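# Place the wooden crate onto its stand

## Task

Set the wooden crate down on its stand, and do not let it drop at any point.

## Robot and tools

Robot: two arms, left_arm and right_arm, each with a two-finger gripper and a wrist camera. Their bases sit at about (+0.034, +0.303, +0.025) m for left_arm and (+0.035, -0.303, +0.022) m for right_arm. A two-camera stand is fixed behind them. A loose object may occasionally get a short push from outside.

Frames. The scene frame has its origin at table-top height, halfway between the two nominal bases. +z is up, +x points out over the table, and left_arm is on the +y side (arm names do not match image sides). Reported positions (metres), quaternions (wxyz) and Hand targets are in this frame. Movement offsets, however, are along each arm's own Hand target axes. On a gripper, the fingers point along +z and close along y. end_effector_position is the spot between the finger pads, roughly 1 cm back from the tips.

execute_actions(actions, cameras). actions is a list of actions. Each action is a table of up to 15 rows, and each row is one control step of 1/30 s. If an action has fewer than 15 rows, its final row repeats until 15 steps have run. Every row holds exactly 14 numbers in [-1, 1], covering both arms even when only one moves: left_arm dx, dy, dz, rx, ry, rz, opening, followed by the same seven for right_arm. The first six numbers per arm are offsets, not poses. They are measured from that arm's Hand target as it was when the action began, along that target's own axes. Every row counts from that same starting point, not from the row before it, so sending the same offset in a new action moves the arm further. 1.0 equals 0.6 m of travel or 180 degrees, and rx, ry, rz together form one rotation vector. opening is absolute: +1 is fully open (0.093 m) and -1 is closed. Sending six zeros re-commands the current Hand target. A 0 in the opening slot means half-closed, so resend the present opening to leave a gripper alone. cameras is a list of names (cam_high, cam_left_wrist, cam_right_wrist), ["all"], or []. If you omit it, you get every image for an empty actions list and none otherwise. An unknown name invalidates the call. An empty actions list returns a full status, including the scene number.

move(target, speed, blend, opening_speed, grip_force, blocking, cameras). target is either one 14-number row laid out as above or a list of up to 15 such rows. Every row is an offset from the Hand targets at the start of the move, not from the previous row. speed is in m/s, from 0.002 to 2.9, with a default of 0.25. Rotation is capped at twice that value in rad/s. You can give one speed or one per target. blend (m) rounds corners between listed targets. The default of 0 stops at each one. opening_speed is the rate of change of the opening per second on the -1..+1 scale, at least 0.2. grip_force is the force per pad in newtons, 10 to 50, given as one number or one per arm. It stays set for the scene, and low values close slowly. blocking=false returns after about 0.5 s while the motion continues. A move takes at least 0.5 s and stops after 10 s. It does not avoid obstacles or the other arm, and it overshoots more at higher speed. Do not route a path close to an arm's own base, because that can flip the shoulder; go around it. The result adds a "move:" line with the outcome, such as done, off_target, moving, held or fault. limits=paced means a pose was clipped, and limits=held means a check held back steps.

wait(seconds 0 to 10) lets time pass while the last commands are held. stop() brakes a running move, which needs some distance to do so. zoom_image(camera, region=[x0, y0, x1, y1]) enlarges a pixel area of at most 504 x 504 from the latest image. Images are 672x504 with (0,0) at the top-left. read_manual gives licence text only. finished_scene(scene) ends the scene for good, so call it only once the crate is resting on its stand without any help from the robot.

Results. Results report each arm's end_effector_position and quaternion, its Hand target (the last commanded pose after clipping, which the next offsets start from), grip_measured, Joint positions (the last entry is the finger gap in m), joint torques, joint velocities, motor temperatures and Tool commands. execute_actions results also list positions at some control steps. A gripper often stops short of its Hand target or sags and tilts under load, especially at long reach. Waiting does not fix this. Resend the target or add the missing distance, and check tilt after every move. Orientation commands are limited to 40 degrees away from the measured orientation at each step.

Gripping. grip_measured runs from +1 (open) to -1 (closed). The pads meet at about -0.94, and each millimetre of object width adds about 0.0208. For a firm hold on a rigid object, send a value at least 0.24 below the reading that matches its width. Keep sending that same value for as long as you hold the object. To release, send a value well above the width reading.

Avoid the following. Do not drop the crate or let go of it while it moves. Do not slam or strike anything, and do not push hard. Never let the arms, grippers or wrist cameras touch each other, and never close one gripper on the other's fingers. Avoid loading a camera cable. Do not let anything leave the table. Motors heat up when holding loads, when stretched out, or when pushing toward poses they cannot reach. MOTOR HOT appears at 75 °C, the arm folds away and idles at 90 °C, and it goes limp at 100 °C. Time keeps running while you think, so smooth, efficient motion is better.

Each tool is called after "Call:" as a command line: name --argument value for each argument, lists and objects as JSON in quotes; but a table of rows of numbers goes row by row, as --pt "numbers of a row", without its own name.

## Session

Call:
execute_actions --actions '[]'

Scene clock: 0.00 s.
left_arm: end_effector_position=(+0.4206, +0.2900, +0.1163) grip_measured=+1.000 end_effector_quat_wxyz=(+0.584, -0.011, +0.809, +0.058) | right_arm: end_effector_position=(+0.4095, -0.3160, +0.1015) grip_measured=+1.000 end_effector_quat_wxyz=(+0.553, +0.012, +0.833, +0.002)
Joint positions: left_arm=[-0.114 1.569 0.345 0.899 -0.237 0.007 0.093] | right_arm=[-0.048 1.502 0.326 0.778 -0.04 0.001 0.093]
Joint velocities: within noise
Joint torques (N m): no reading
Motor temperatures (°C): left_arm=[30 31 37 33 28 27 28] | right_arm=[30 33 35 33 28 25 29]
Heat: left arm: 37 °C; right arm: 35 °C.
Hand target: left_arm +0.4263, +0.2899, +0.1309; +0.602, -0.017, +0.796, +0.056 | right_arm +0.4142, -0.3154, +0.1118; +0.566, +0.008, +0.824, +0.003
Tool commands: left_gripper/opening=+1.0 right_gripper/opening=+1.0

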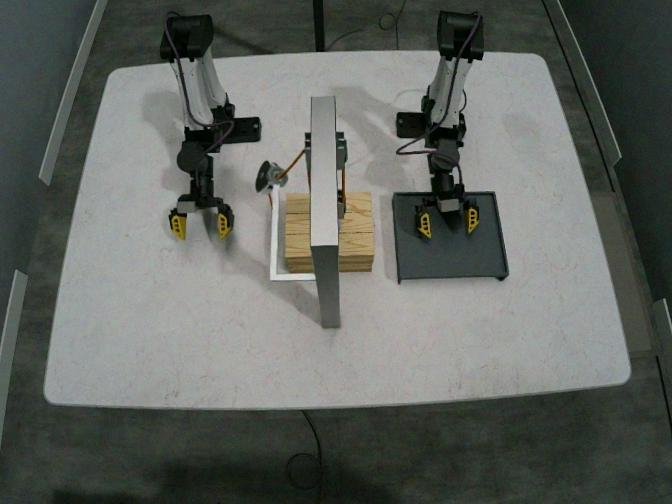

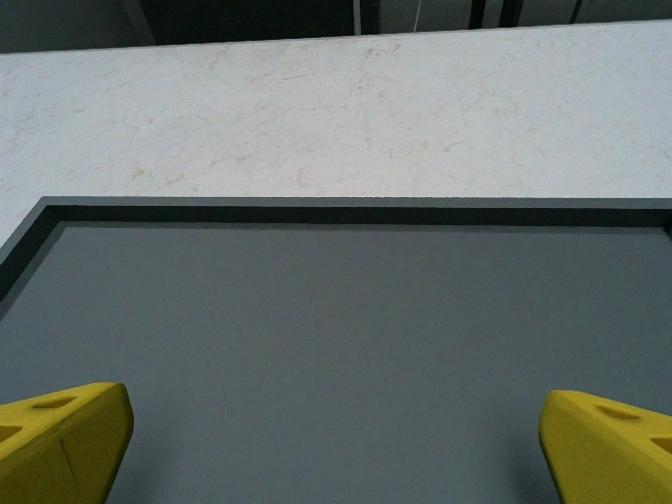

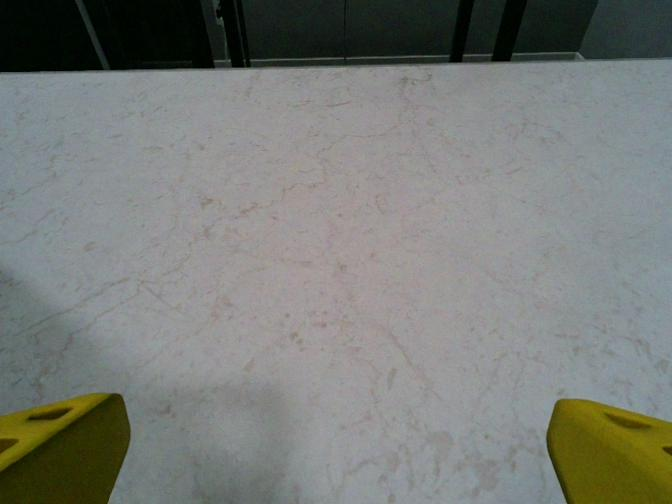

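Call:
zoom_image --camera "cam_high" --region '[230, 80, 430, 340]'

Call:
zoom_image --camera "cam_high" --region '[380, 100, 530, 300]'

Scaled by 1.938 from the camera's 672x504 image, which has a finer 960x720 frame.

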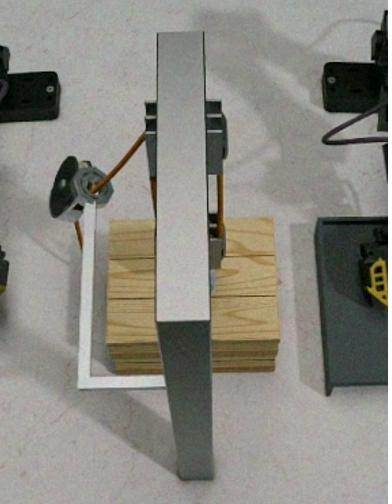

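Scaled by 2.520 from the camera's 672x504 image, which has a finer 960x720 frame.

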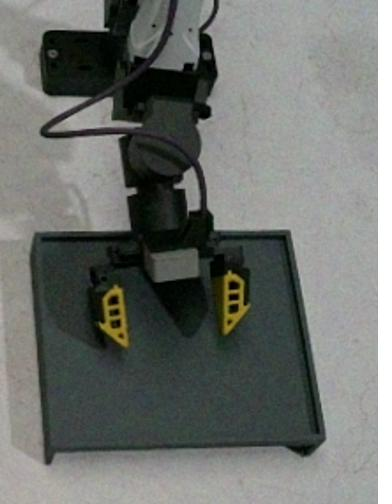

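Call:
move --target '[-0.164, 0.025, -0.213, 0.277, -0.135, 0.039, 1, -0.164, -0.025, -0.213, -0.277, -0.135, -0.039, 1]' --cameras '["all"]'

Scene clock: 28.87 s.
left_arm: end_effector_position=(+0.3301, +0.2872, +0.2495) grip_measured=+1.000 end_effector_quat_wxyz=(+0.685, +0.272, +0.624, -0.259) | right_arm: end_effector_position=(+0.3281, -0.3274, +0.2387) grip_measured=+1.000 end_effector_quat_wxyz=(+0.633, -0.265, +0.655, +0.316)
Joint positions: left_arm=[0.546 1.299 0.294 1.267 1.286 -0.204 0.093] | right_arm=[-0.688 1.376 0.439 1.018 -1.54 0.159 0.093]
Joint torques (N m): left_arm=[0.01 -2.58 6.65 1.81 0.01 0.07] | right_arm=[-0.34 -2.93 7.35 2.12 -0.18 -0.05]
Motor temperatures (°C): left_arm=[30 32 39 41 28 27 28] | right_arm=[30 34 38 39 27 25 29]
Heat: left arm: 41 °C; right arm: 39 °C.
Hand target: left_arm +0.3295, +0.2867, +0.2607; +0.698, +0.295, +0.605, -0.244 | right_arm +0.3301, -0.3313, +0.2493; +0.671, -0.278, +0.612, +0.312
Off the commanded pose: left_arm 0.011 m, 4 deg | right_arm 0.012 m, 7 deg.
move: off_target (left_arm, right_arm)

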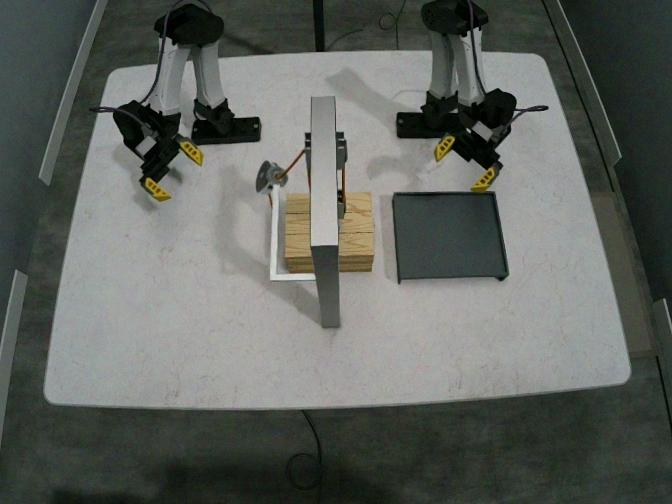

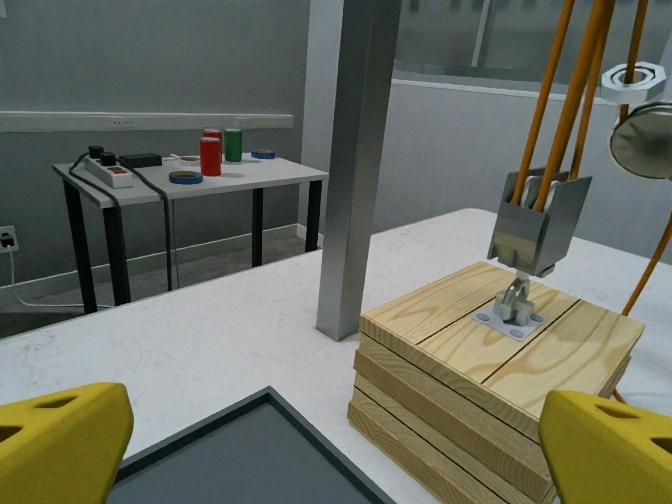

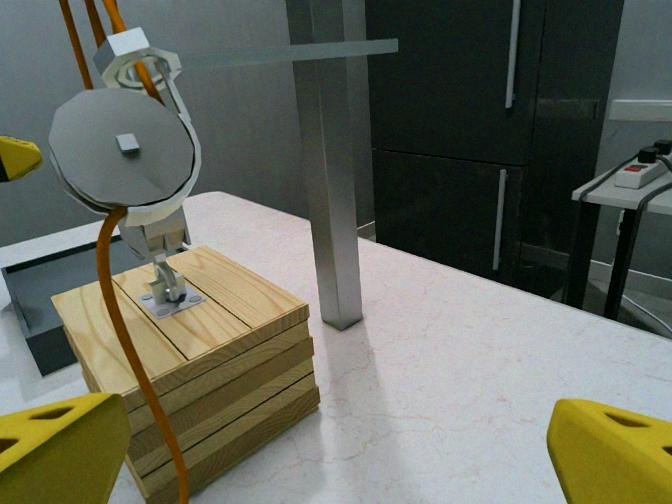

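Call:
zoom_image --camera "cam_right_wrist" --region '[0, 0, 420, 504]'

Call:
zoom_image --camera "cam_left_wrist" --region '[330, 0, 672, 504]'

Call:
zoom_image --camera "cam_high" --region '[235, 90, 405, 290]'

Scaled by 1.000.

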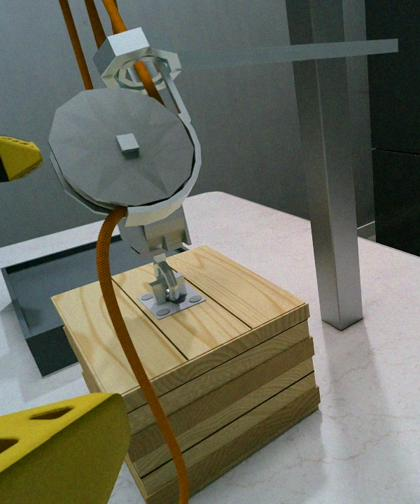

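Scaled by 1.000.

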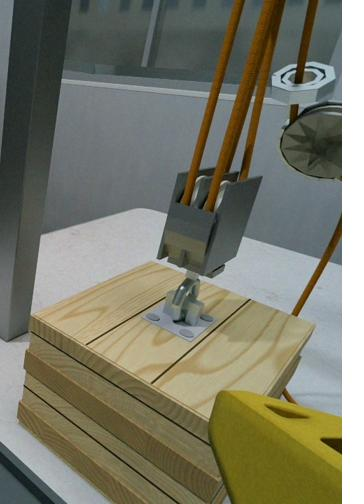

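Scaled by 2.520 from the camera's 672x504 image, which has a finer 960x720 frame.

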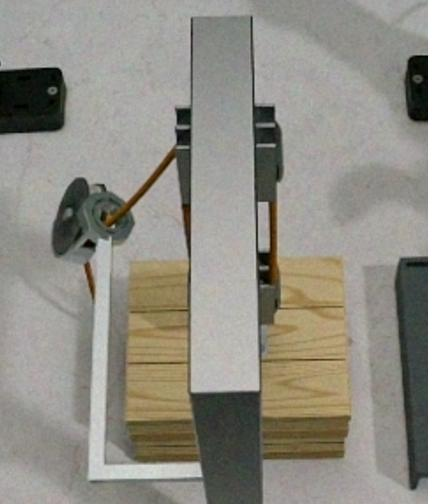

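Call:
move --target '[0, 0, 0, 0, 0, 0, 1, 0.206, 0.0173, -0.1003, 0, 0, 0, 1]' --cameras '["cam_right_wrist", "cam_high"]'

Scene clock: 85.37 s.
left_arm: end_effector_position=(+0.3302, +0.2872, +0.2498) grip_measured=+1.000 end_effector_quat_wxyz=(+0.685, +0.271, +0.624, -0.260) | right_arm: end_effector_position=(+0.2913, -0.3599, +0.1147) grip_measured=+1.000 end_effector_quat_wxyz=(+0.658, -0.196, +0.680, +0.257)
Joint positions: left_arm=[0.546 1.304 0.294 1.279 1.286 -0.212 0.093] | right_arm=[-0.91 1.784 0.209 1.113 -1.568 -0.37 0.093]
Joint torques (N m): left_arm=[0.01 -2.59 6.57 1.81 0.01 0.07] | right_arm=[-0.21 -4.98 2.91 1.9 -0.57 -0.37]
Motor temperatures (°C): left_arm=[30 31 41 41 28 27 28] | right_arm=[30 34 43 42 27 25 29]
Heat: left arm: 41 °C; right arm: 43 °C.
Hand target: left_arm +0.3295, +0.2867, +0.2607; +0.698, +0.295, +0.605, -0.244 | right_arm +0.2901, -0.3602, +0.1206; +0.671, -0.278, +0.612, +0.312
Off the commanded pose: left_arm 0.011 m, 4 deg | right_arm 0.006 m, 14 deg.
joint sent to its limit (right arm) — joint 5 (wrist yaw), lower limit. The joint targets are off in orientation, not in position.
move: off_target (left_arm, right_arm)
Images, in order (width x height): cam_high 672x504, cam_right_wrist 672x504.

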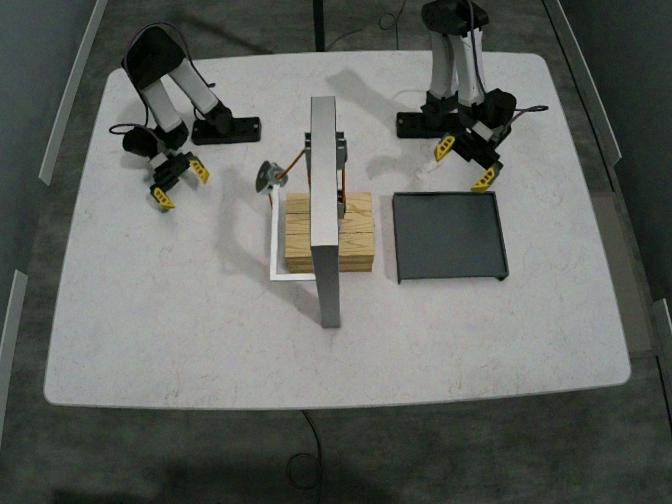

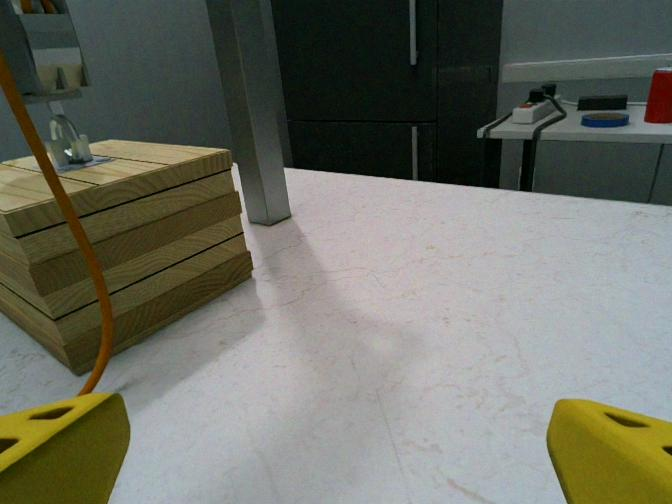

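Call:
zoom_image --camera "cam_high" --region '[380, 170, 530, 300]'

Call:
zoom_image --camera "cam_right_wrist" --region '[0, 100, 300, 420]'

Scaled by 3.360 from the camera's 672x504 image, which has a finer 960x720 frame.

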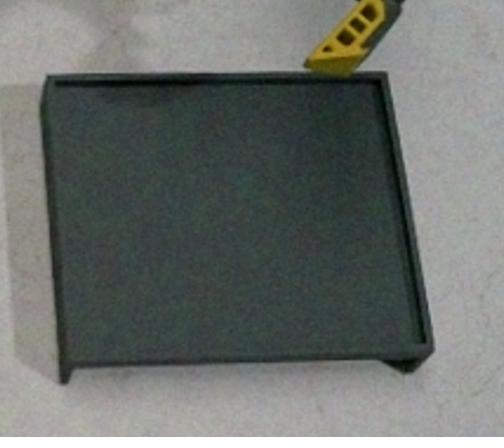

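Scaled by 1.575 from the camera's 672x504 image, which has a finer 960x720 frame.

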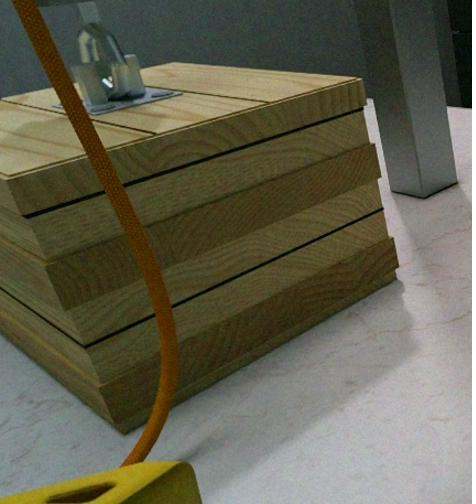

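Call:
move --target '[-0.0417, 0.0563, -0.1648, -0.0746, 0.1728, -0.051, 1, -0.0467, 0.1758, 0.1842, 0.0248, 0.1135, -0.0008, 1]' --cameras '["all"]'

Scene clock: 119.60 s.
left_arm: end_effector_position=(+0.2794, +0.3787, +0.2714) grip_measured=+1.000 end_effector_quat_wxyz=(+0.518, +0.204, +0.817, -0.152) | right_arm: end_effector_position=(+0.2744, -0.2092, +0.1466) grip_measured=+1.000 end_effector_quat_wxyz=(+0.551, -0.290, +0.742, +0.249)
Joint positions: left_arm=[0.957 1.195 1.074 -1.222 1.128 1.279 0.093] | right_arm=[-0.171 0.744 0.142 0.143 -0.921 -0.324 0.093]
Joint torques (N m): left_arm=[-0.79 -2.39 9.16 0.34 0.41 0.26] | right_arm=[0.84 -0.17 9.46 1.91 -0.2 -0.29]
Heat: left arm: 42 °C; right arm: 41 °C.
Hand target: left_arm +0.2801, +0.3801, +0.2801; +0.519, +0.218, +0.815, -0.139 | right_arm +0.2802, -0.2104, +0.1601; +0.563, -0.303, +0.733, +0.233
Off the commanded pose: left_arm 0.009 m, 2 deg | right_arm 0.015 m, 3 deg.
move: off_target (right_arm)

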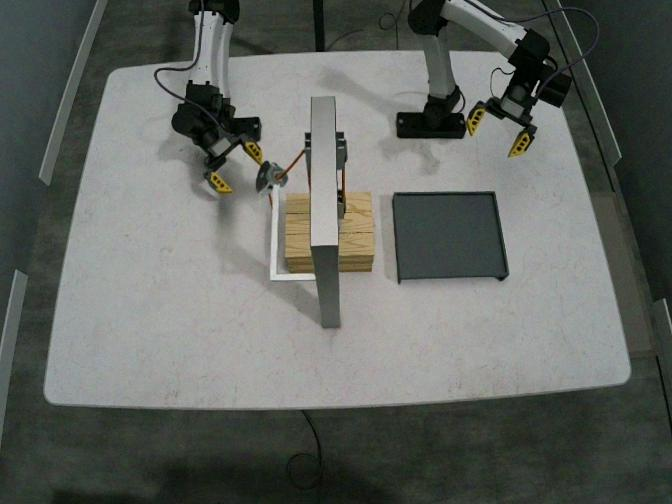

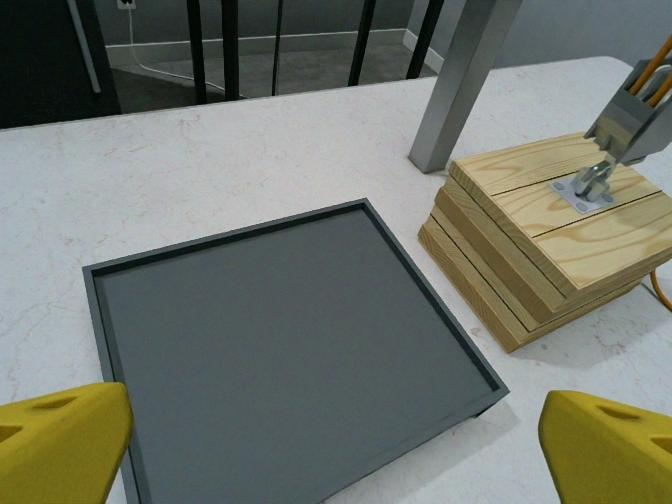

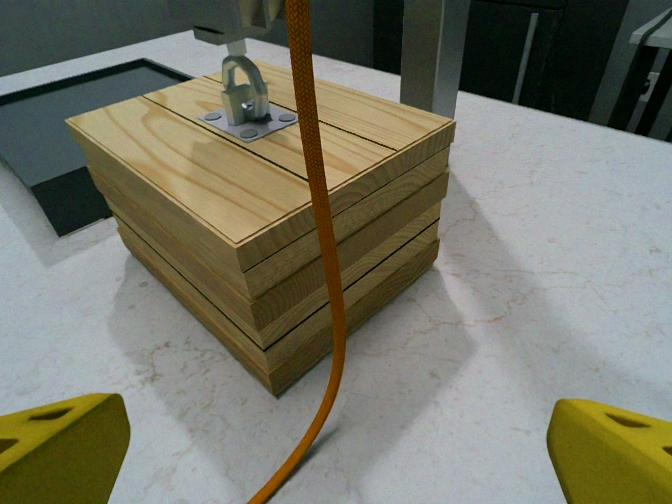

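Call:
zoom_image --camera "cam_right_wrist" --region '[0, 40, 250, 260]'

Call:
zoom_image --camera "cam_left_wrist" --region '[350, 170, 672, 504]'

Scaled by 2.016 from the camera's 672x504 image, which has a finer 960x720 frame.

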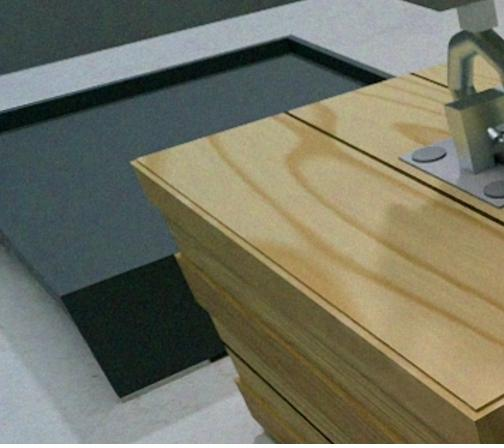

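Scaled by 1.509 from the camera's 672x504 image, which has a finer 960x720 frame.

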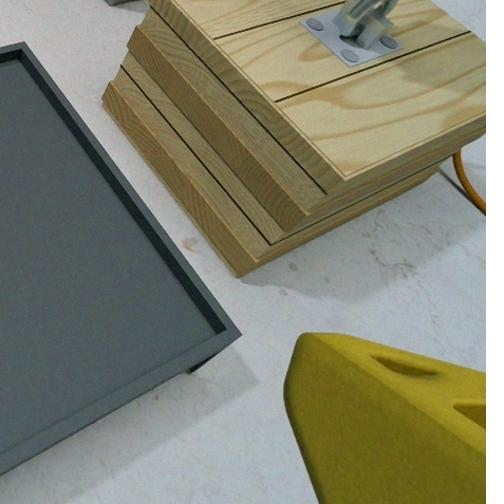

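Call:
move --pt "0 0 0 0 0 0 1 -0.0725 0 -0.0194 0 0 0 1" --pt "0 0 0 0 0 0 1 -0.1212 0.0355 0.163 0 0 0 1" --blend '[0.02, 0]' --speed 0.15 --cameras '["all"]'

Scene clock: 142.23 s.
left_arm: end_effector_position=(+0.2792, +0.3785, +0.2713) grip_measured=+1.000 end_effector_quat_wxyz=(+0.518, +0.204, +0.817, -0.153) | right_arm: end_effector_position=(+0.3321, -0.1220, +0.1750) grip_measured=+1.000 end_effector_quat_wxyz=(+0.522, -0.304, +0.762, +0.234)
Joint positions: left_arm=[0.957 1.195 1.074 -1.224 1.128 1.279 0.093] | right_arm=[0.351 1.116 0.419 0.307 -0.425 -0.126 0.093]
Joint torques (N m): left_arm=[-0.8 -2.33 9.18 0.34 0.41 0.27] | right_arm=[0.79 -2.04 9.51 3.16 -0.09 0]
Heat: left arm: 44 °C; right arm: 44 °C.
Hand target: left_arm +0.2801, +0.3801, +0.2801; +0.519, +0.218, +0.815, -0.139 | right_arm +0.3453, -0.1153, +0.2051; +0.563, -0.303, +0.733, +0.233
Off the commanded pose: left_arm 0.009 m, 2 deg | right_arm 0.034 m, 6 deg.
move: off_target (right_arm)

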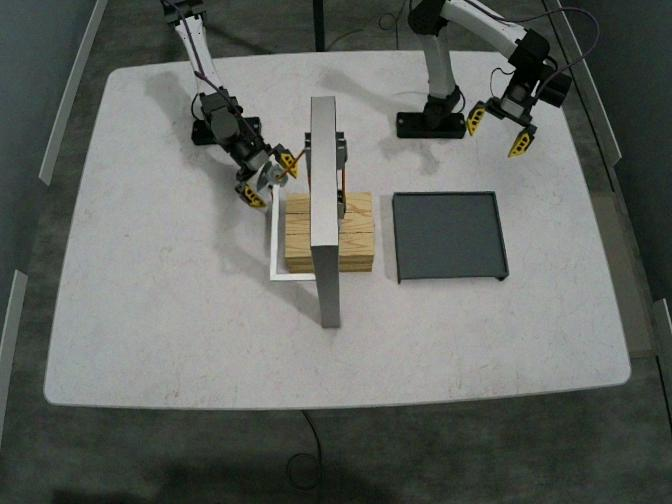

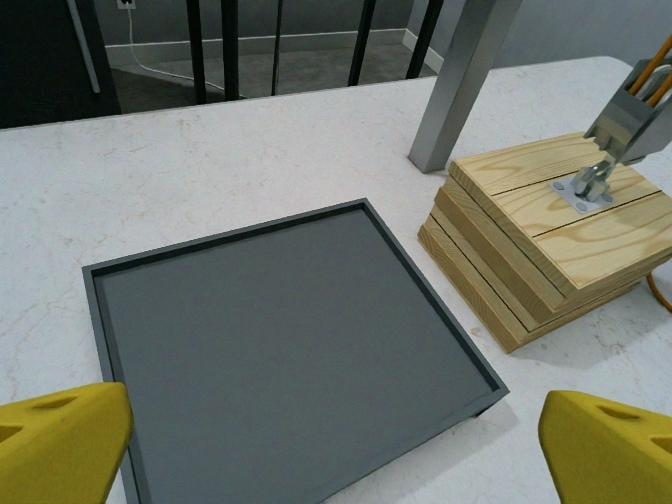

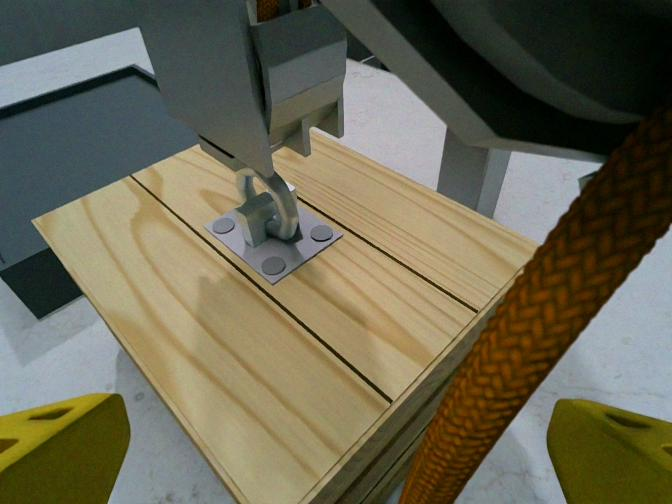

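Call:
move --pt "0 0 0 0 0 0 1 0.0792 -0.006 -0.1678 0 0 0 1" --pt "0 0 0 0 0 0 1 0.105 -0.0337 -0.1343 0 -0.1385 0 1" --blend '[0.02, 0]' --speed 0.2 --cameras '["all"]'

Scene clock: 166.53 s.
left_arm: end_effector_position=(+0.2792, +0.3785, +0.2713) grip_measured=+1.000 end_effector_quat_wxyz=(+0.518, +0.204, +0.817, -0.153) | right_arm: end_effector_position=(+0.2946, -0.1951, +0.1503) grip_measured=+1.000 end_effector_quat_wxyz=(+0.623, -0.276, +0.662, +0.312)
Joint positions: left_arm=[0.957 1.195 1.074 -1.224 1.128 1.279 0.093] | right_arm=[-0.126 1.482 -0.004 1.433 -0.99 0.024 0.093]
Joint torques (N m): left_arm=[-0.79 -2.33 9.2 0.34 0.41 0.27] | right_arm=[-0.29 -2 2.8 3.24 -0.25 -0.04]
Motor temperatures (°C): left_arm=[30 30 45 37 28 27 28] | right_arm=[30 33 47 47 27 25 29]
Heat: left arm: 45 °C; right arm: 47 °C.
Hand target: left_arm +0.2801, +0.3801, +0.2801; +0.519, +0.218, +0.815, -0.139 | right_arm +0.2929, -0.1961, +0.1651; +0.708, -0.246, +0.594, +0.293
Off the commanded pose: left_arm 0.009 m, 2 deg | right_arm 0.015 m, 13 deg.
joint sent to its limit (right arm) — joint 3 (elbow), lower limit, where the elbow is as bent as it goes. The joint targets are off in position and orientation.
move: off_target (right_arm)

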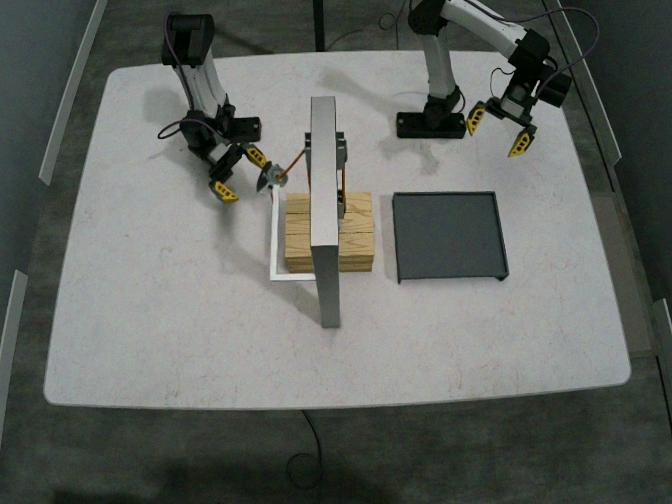

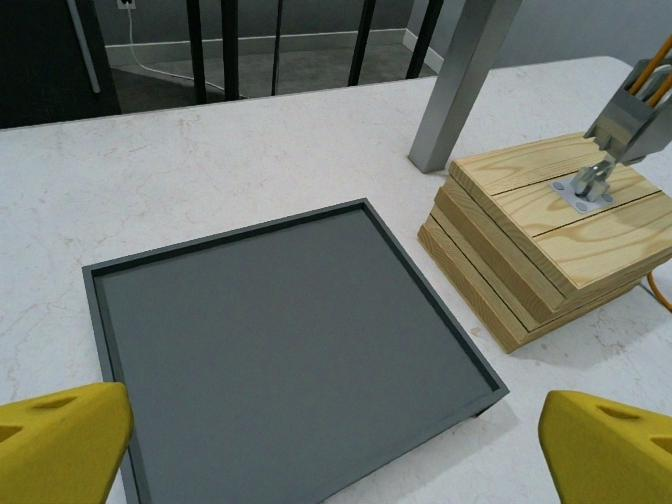

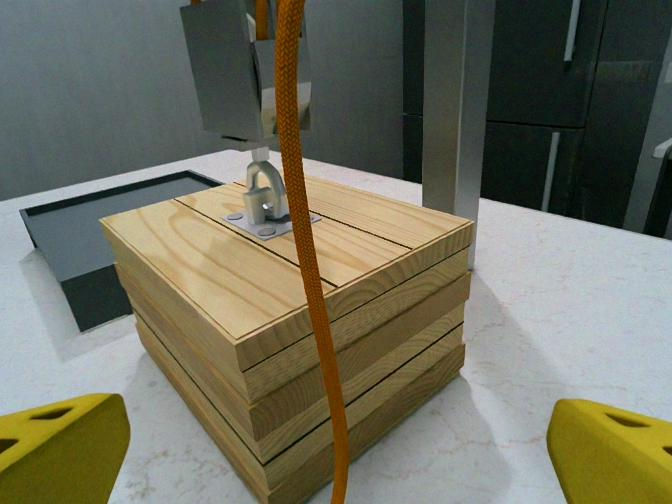

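Call:
move --target '[0,0,0,0,0,0,1,0.0243,0.0106,0.1381,0,0,0,1]' --speed 0.15 --cameras '["all"]'

Scene clock: 178.10 s.
left_arm: end_effector_position=(+0.2792, +0.3785, +0.2713) grip_measured=+1.000 end_effector_quat_wxyz=(+0.518, +0.204, +0.817, -0.153) | right_arm: end_effector_position=(+0.3394, -0.1343, +0.1351) grip_measured=+1.000 end_effector_quat_wxyz=(+0.615, -0.261, +0.685, +0.291)
Joint positions: left_arm=[0.957 1.195 1.074 -1.224 1.128 1.279 0.093] | right_arm=[0.251 1.694 0.156 1.45 -0.559 0.03 0.093]
Joint torques (N m): left_arm=[-0.8 -2.35 9.18 0.34 0.41 0.27] | right_arm=[0.77 -3.54 5.08 3.68 0.07 -0.14]
Heat: left arm: 45 °C; right arm: 49 °C.
Hand target: left_arm +0.2801, +0.3801, +0.2801; +0.519, +0.218, +0.815, -0.139 | right_arm +0.3480, -0.1321, +0.1651; +0.708, -0.246, +0.594, +0.293
Off the commanded pose: left_arm 0.009 m, 2 deg | right_arm 0.031 m, 15 deg.
joint sent to its limit (right arm) — joint 4 (wrist pitch), upper limit. The joint targets are off in position and orientation.
move: off_target (right_arm)

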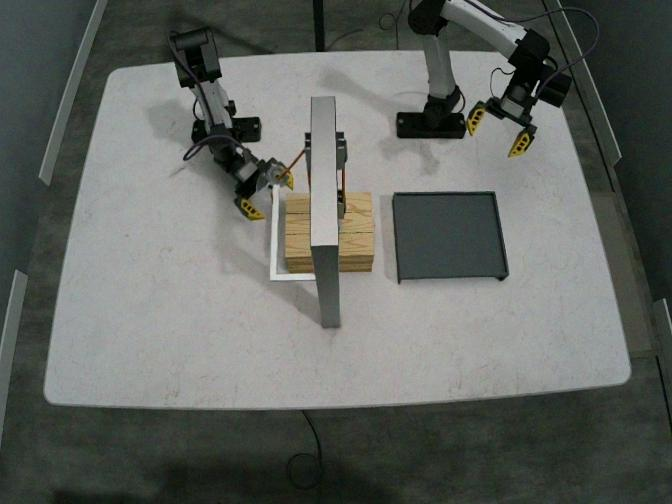

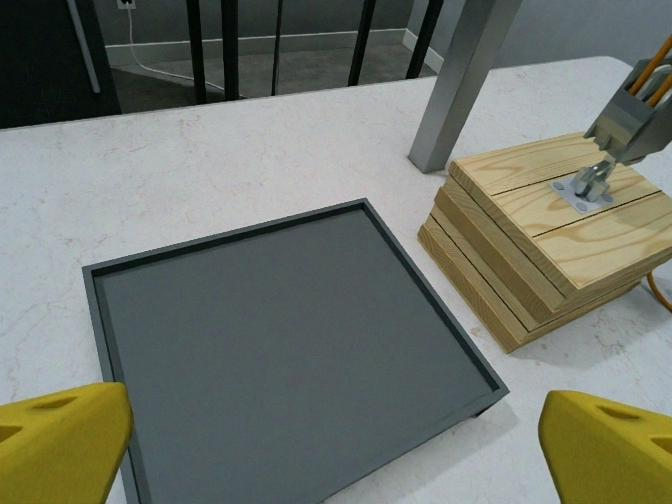

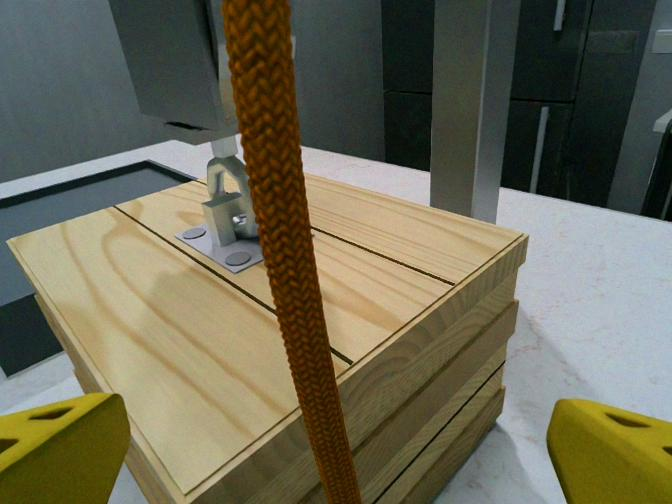

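Call:
move --target '[0,0,0,0,0,0,1,0.0103,0.0075,0.0105,0,0.0556,0,1]' --speed 0.1 --cameras '["cam_right_wrist"]'

Scene clock: 185.43 s.
left_arm: end_effector_position=(+0.2792, +0.3785, +0.2713) grip_measured=+1.000 end_effector_quat_wxyz=(+0.518, +0.204, +0.817, -0.153) | right_arm: end_effector_position=(+0.3413, -0.1239, +0.1401) grip_measured=+1.000 end_effector_quat_wxyz=(+0.622, -0.265, +0.678, +0.288)
Joint positions: left_arm=[0.957 1.195 1.074 -1.224 1.128 1.279 0.093] | right_arm=[0.299 1.694 0.174 1.45 -0.513 0.027 0.093]
Joint torques (N m): left_arm=[-0.79 -2.35 9.2 0.34 0.41 0.27] | right_arm=[0.66 -6.06 5.26 2.66 0.06 -0.33]
Heat: left arm: 46 °C; right arm: 51 °C.
Hand target: left_arm +0.2801, +0.3801, +0.2801; +0.519, +0.218, +0.815, -0.139 | right_arm +0.3500, -0.1238, +0.1601; +0.653, -0.270, +0.654, +0.270
Off the commanded pose: left_arm 0.009 m, 2 deg | right_arm 0.022 m, 5 deg.
move: off_target (right_arm)
Images, in order (width x height): cam_right_wrist 672x504.

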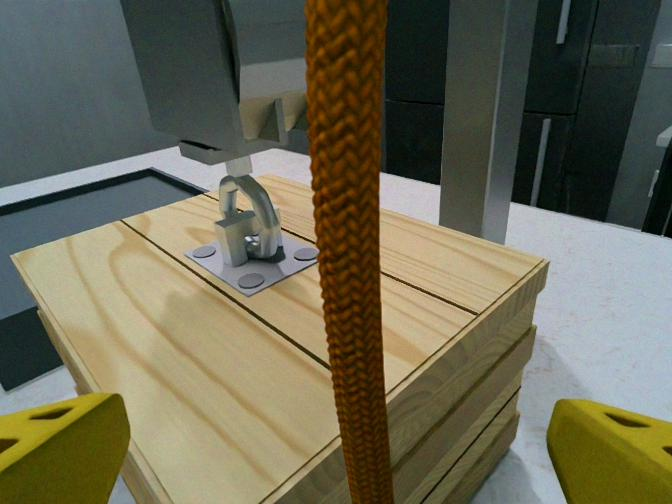

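Call:
move --target '[0,0,0,0,0,0,1,0,0,0,0,0,0,-1]' --cameras '["all"]'

Scene clock: 187.63 s.
left_arm: end_effector_position=(+0.2792, +0.3785, +0.2713) grip_measured=+1.000 end_effector_quat_wxyz=(+0.518, +0.204, +0.817, -0.153) | right_arm: end_effector_position=(+0.3415, -0.1241, +0.1401) grip_measured=-0.967 end_effector_quat_wxyz=(+0.622, -0.265, +0.678, +0.288)
Joint positions: left_arm=[0.957 1.195 1.074 -1.224 1.128 1.279 0.093] | right_arm=[0.299 1.694 0.174 1.45 -0.511 0.027 0]
Joint torques (N m): left_arm=[-0.79 -2.33 9.18 0.34 0.41 0.27] | right_arm=[0.72 -5.94 5.24 2.67 0.1 -0.33]
Heat: left arm: 46 °C; right arm: 50 °C.
Hand target: left_arm +0.2801, +0.3801, +0.2801; +0.519, +0.218, +0.815, -0.139 | right_arm +0.3500, -0.1238, +0.1601; +0.653, -0.270, +0.654, +0.270
Off the commanded pose: left_arm 0.009 m, 2 deg | right_arm 0.022 m, 5 deg.
move: off_target (right_arm)

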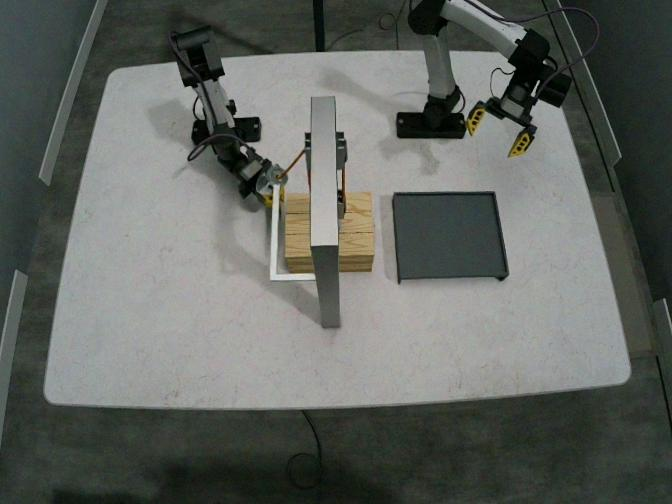

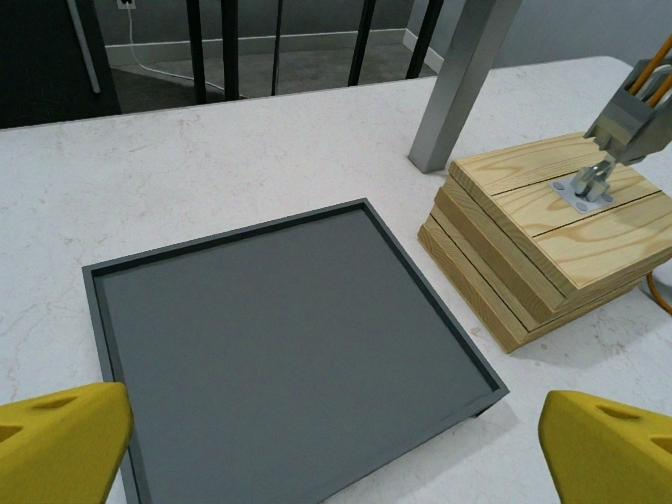

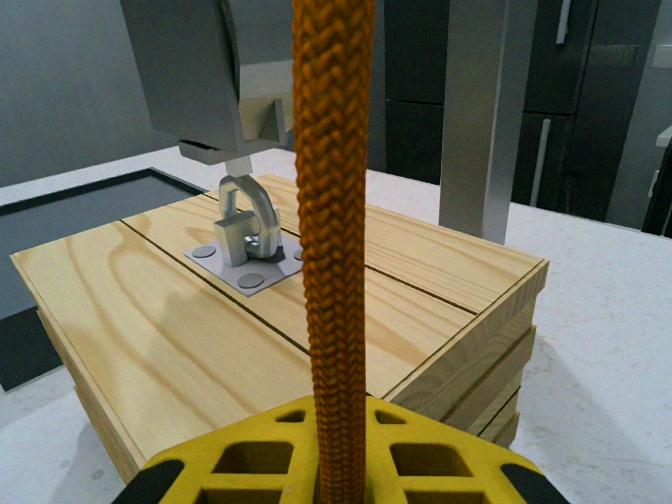

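Call:
move --target '[0,0,0,0,0,0,1,0.0833,0,0,0,0,0,-1]' --speed 0.08 --cameras '["all"]'

Scene clock: 192.70 s.
left_arm: end_effector_position=(+0.2792, +0.3785, +0.2713) grip_measured=+1.000 end_effector_quat_wxyz=(+0.518, +0.204, +0.817, -0.153) | right_arm: end_effector_position=(+0.3546, -0.1205, +0.1110) grip_measured=-0.967 end_effector_quat_wxyz=(+0.604, -0.279, +0.695, +0.271)
Joint positions: left_arm=[0.957 1.195 1.074 -1.224 1.128 1.279 0.093] | right_arm=[0.3 1.843 0.226 1.476 -0.505 -0.028 0]
Joint torques (N m): left_arm=[-0.8 -2.35 9.2 0.34 0.41 0.27] | right_arm=[0.29 -1.77 1.01 3.41 -0.07 -0.32]
Motor temperatures (°C): left_arm=[30 30 46 36 28 27 28] | right_arm=[30 33 42 50 27 25 29]
Heat: left arm: 46 °C; right arm: 50 °C.
Hand target: left_arm +0.2801, +0.3801, +0.2801; +0.519, +0.218, +0.815, -0.139 | right_arm +0.3499, -0.1238, +0.1101; +0.653, -0.270, +0.654, +0.270
Off the commanded pose: left_arm 0.009 m, 2 deg | right_arm 0.006 m, 7 deg.
joint sent to its limit (right arm) — joint 4 (wrist pitch), upper limit. The joint targets are off in orientation, not in position.
move: off_target (right_arm)

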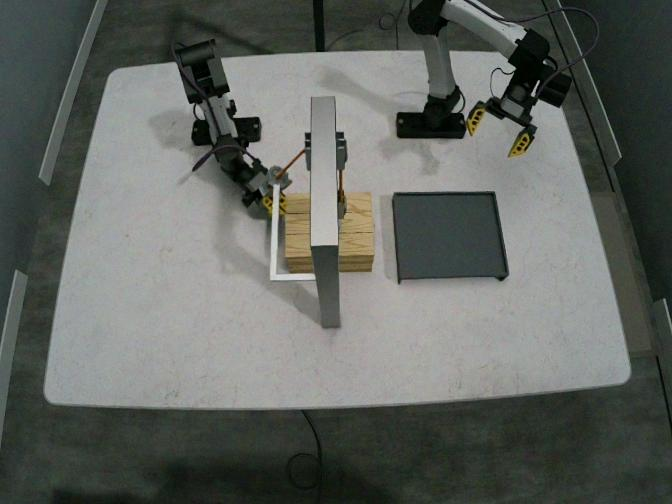

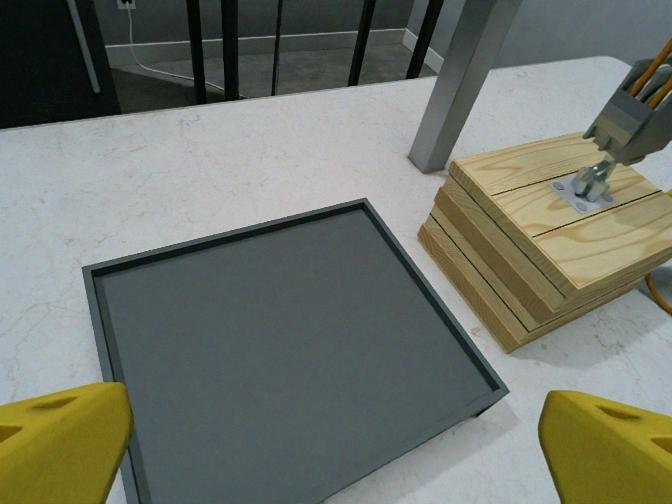

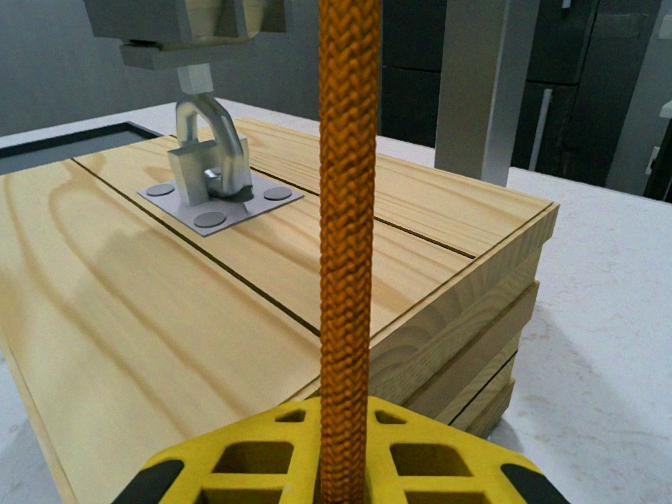

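Call:
move --target '[0,0,0,0,0,0,1,0.0833,0,0,0,0,0,-1]' --speed 0.08 --cameras '["all"]'

Call:
zoom_image --camera "cam_high" --region '[235, 90, 405, 290]'

Scene clock: 198.33 s.
left_arm: end_effector_position=(+0.2792, +0.3785, +0.2713) grip_measured=+1.000 end_effector_quat_wxyz=(+0.518, +0.204, +0.817, -0.153) | right_arm: end_effector_position=(+0.3717, -0.1177, +0.1035) grip_measured=-0.967 end_effector_quat_wxyz=(+0.611, -0.300, +0.687, +0.254)
Joint positions: left_arm=[0.957 1.195 1.074 -1.224 1.128 1.279 0.093] | right_arm=[0.289 1.923 0.295 1.484 -0.517 -0.088 0]
Joint torques (N m): left_arm=[-0.8 -2.32 9.2 0.34 0.41 0.27] | right_arm=[0.06 3.44 -1.99 3.3 -0.2 -0.37]
Heat: left arm: 46 °C; right arm: 52 °C.
Hand target: left_arm +0.2801, +0.3801, +0.2801; +0.519, +0.218, +0.815, -0.139 | right_arm +0.3499, -0.1238, +0.0601; +0.653, -0.270, +0.654, +0.270
Off the commanded pose: left_arm 0.009 m, 2 deg | right_arm 0.049 m, 7 deg.
joint sent to its limit (right arm) — joint 4 (wrist pitch), upper limit. The joint targets are off in position and orientation.
move: off_target (right_arm)

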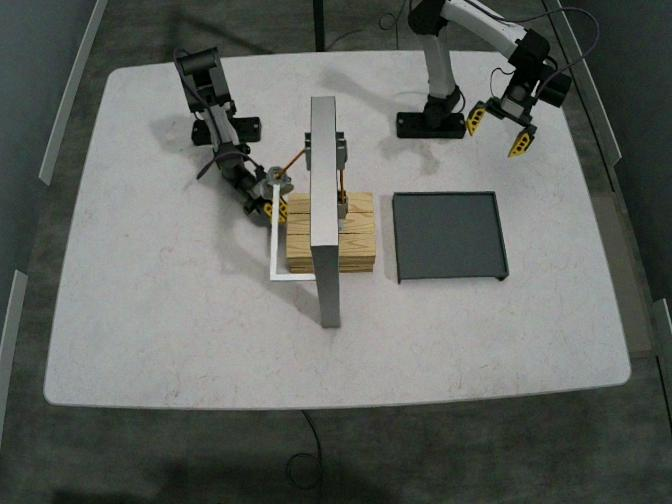

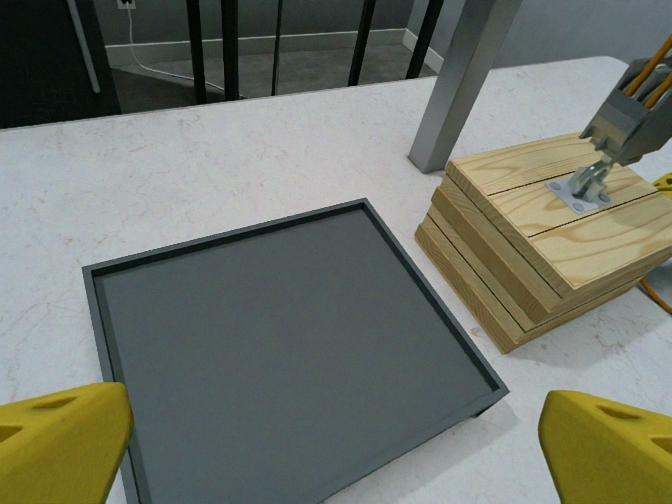

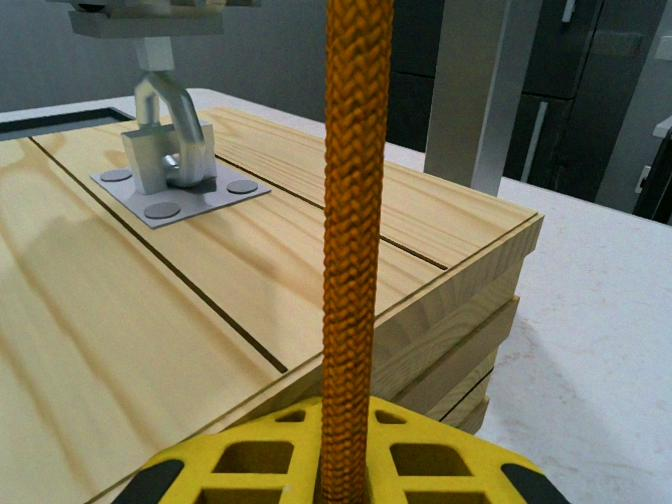

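Scaled by 2.520 from the camera's 672x504 image, which has a finer 960x720 frame.

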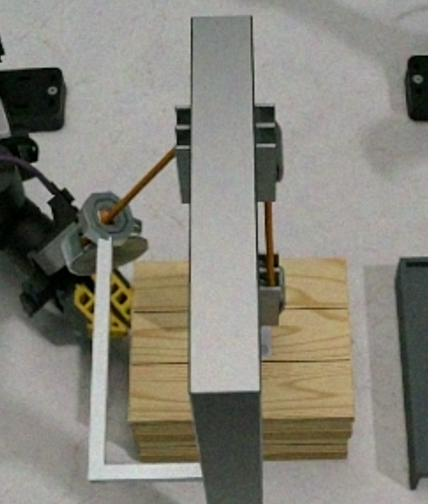

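Call:
move --target '[0,0,0,0,0,0,1,0.0667,0,0,0,0,0,-1]' --speed 0.08 --cameras '["all"]'

Call:
zoom_image --camera "cam_high" --region '[235, 90, 405, 290]'

Scene clock: 211.00 s.
left_arm: end_effector_position=(+0.2792, +0.3785, +0.2713) grip_measured=+1.000 end_effector_quat_wxyz=(+0.518, +0.204, +0.817, -0.153) | right_arm: end_effector_position=(+0.3811, -0.1116, +0.0988) grip_measured=-0.967 end_effector_quat_wxyz=(+0.615, -0.323, +0.675, +0.249)
Joint positions: left_arm=[0.957 1.195 1.074 -1.224 1.128 1.279 0.093] | right_arm=[0.288 1.976 0.347 1.487 -0.543 -0.135 0]
Joint torques (N m): left_arm=[-0.79 -2.33 9.21 0.34 0.41 0.27] | right_arm=[-0.29 8.4 -4.22 3.26 -0.11 -0.4]
Motor temperatures (°C): left_arm=[30 30 46 36 28 27 28] | right_arm=[30 32 40 57 27 25 30]
Heat: left arm: 46 °C; right arm: 57 °C.
Hand target: left_arm +0.2801, +0.3801, +0.2801; +0.519, +0.218, +0.815, -0.139 | right_arm +0.3499, -0.1238, +0.0201; +0.653, -0.270, +0.654, +0.270
Off the commanded pose: left_arm 0.009 m, 2 deg | right_arm 0.086 m, 8 deg.
joint sent to its limit (right arm) — joint 4 (wrist pitch), upper limit. The joint targets are off in position and orientation.
move: off_target (right_arm)

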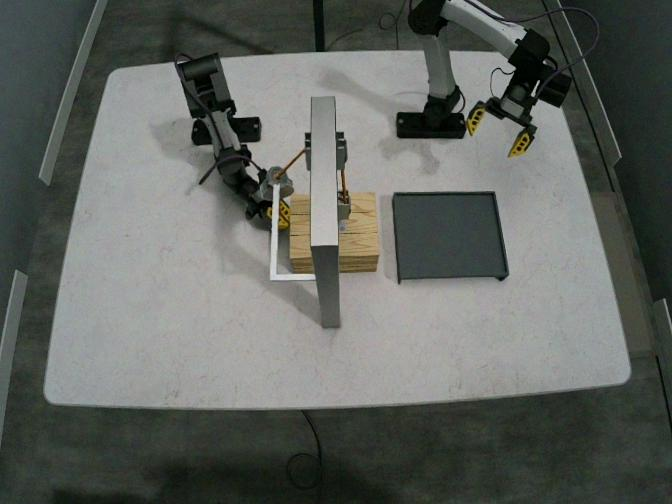

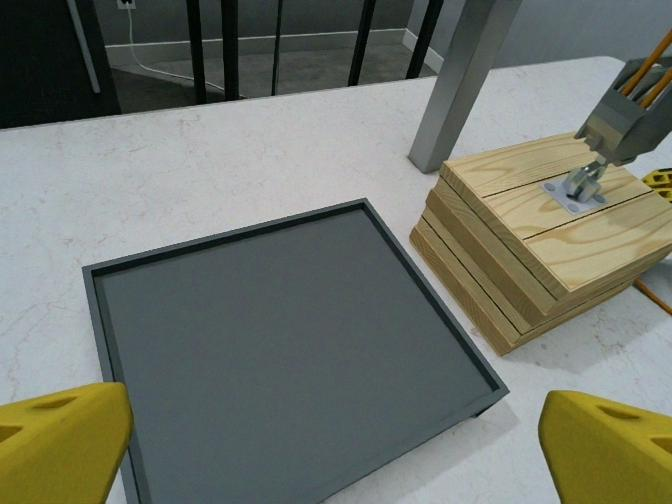

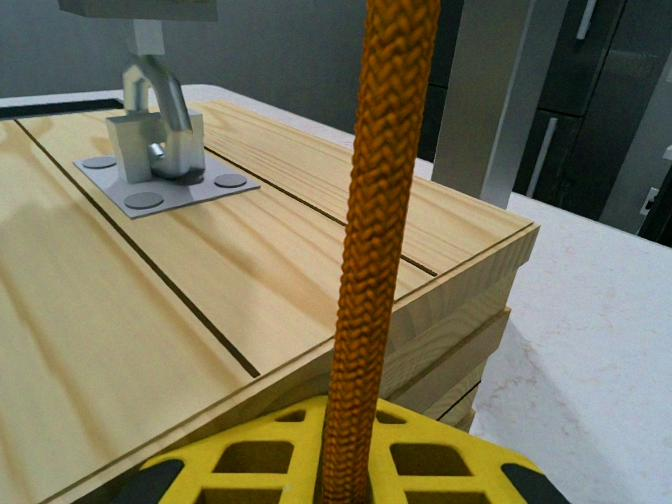

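Scaled by 2.520 from the camera's 672x504 image, which has a finer 960x720 frame.

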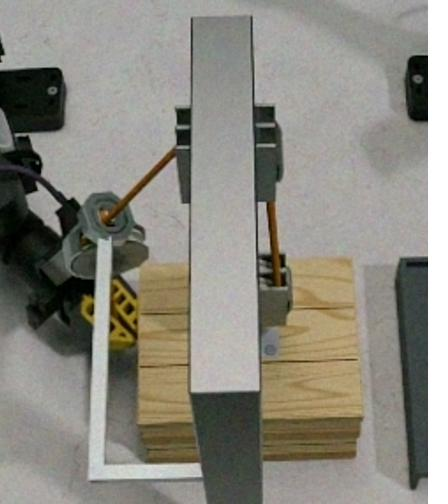

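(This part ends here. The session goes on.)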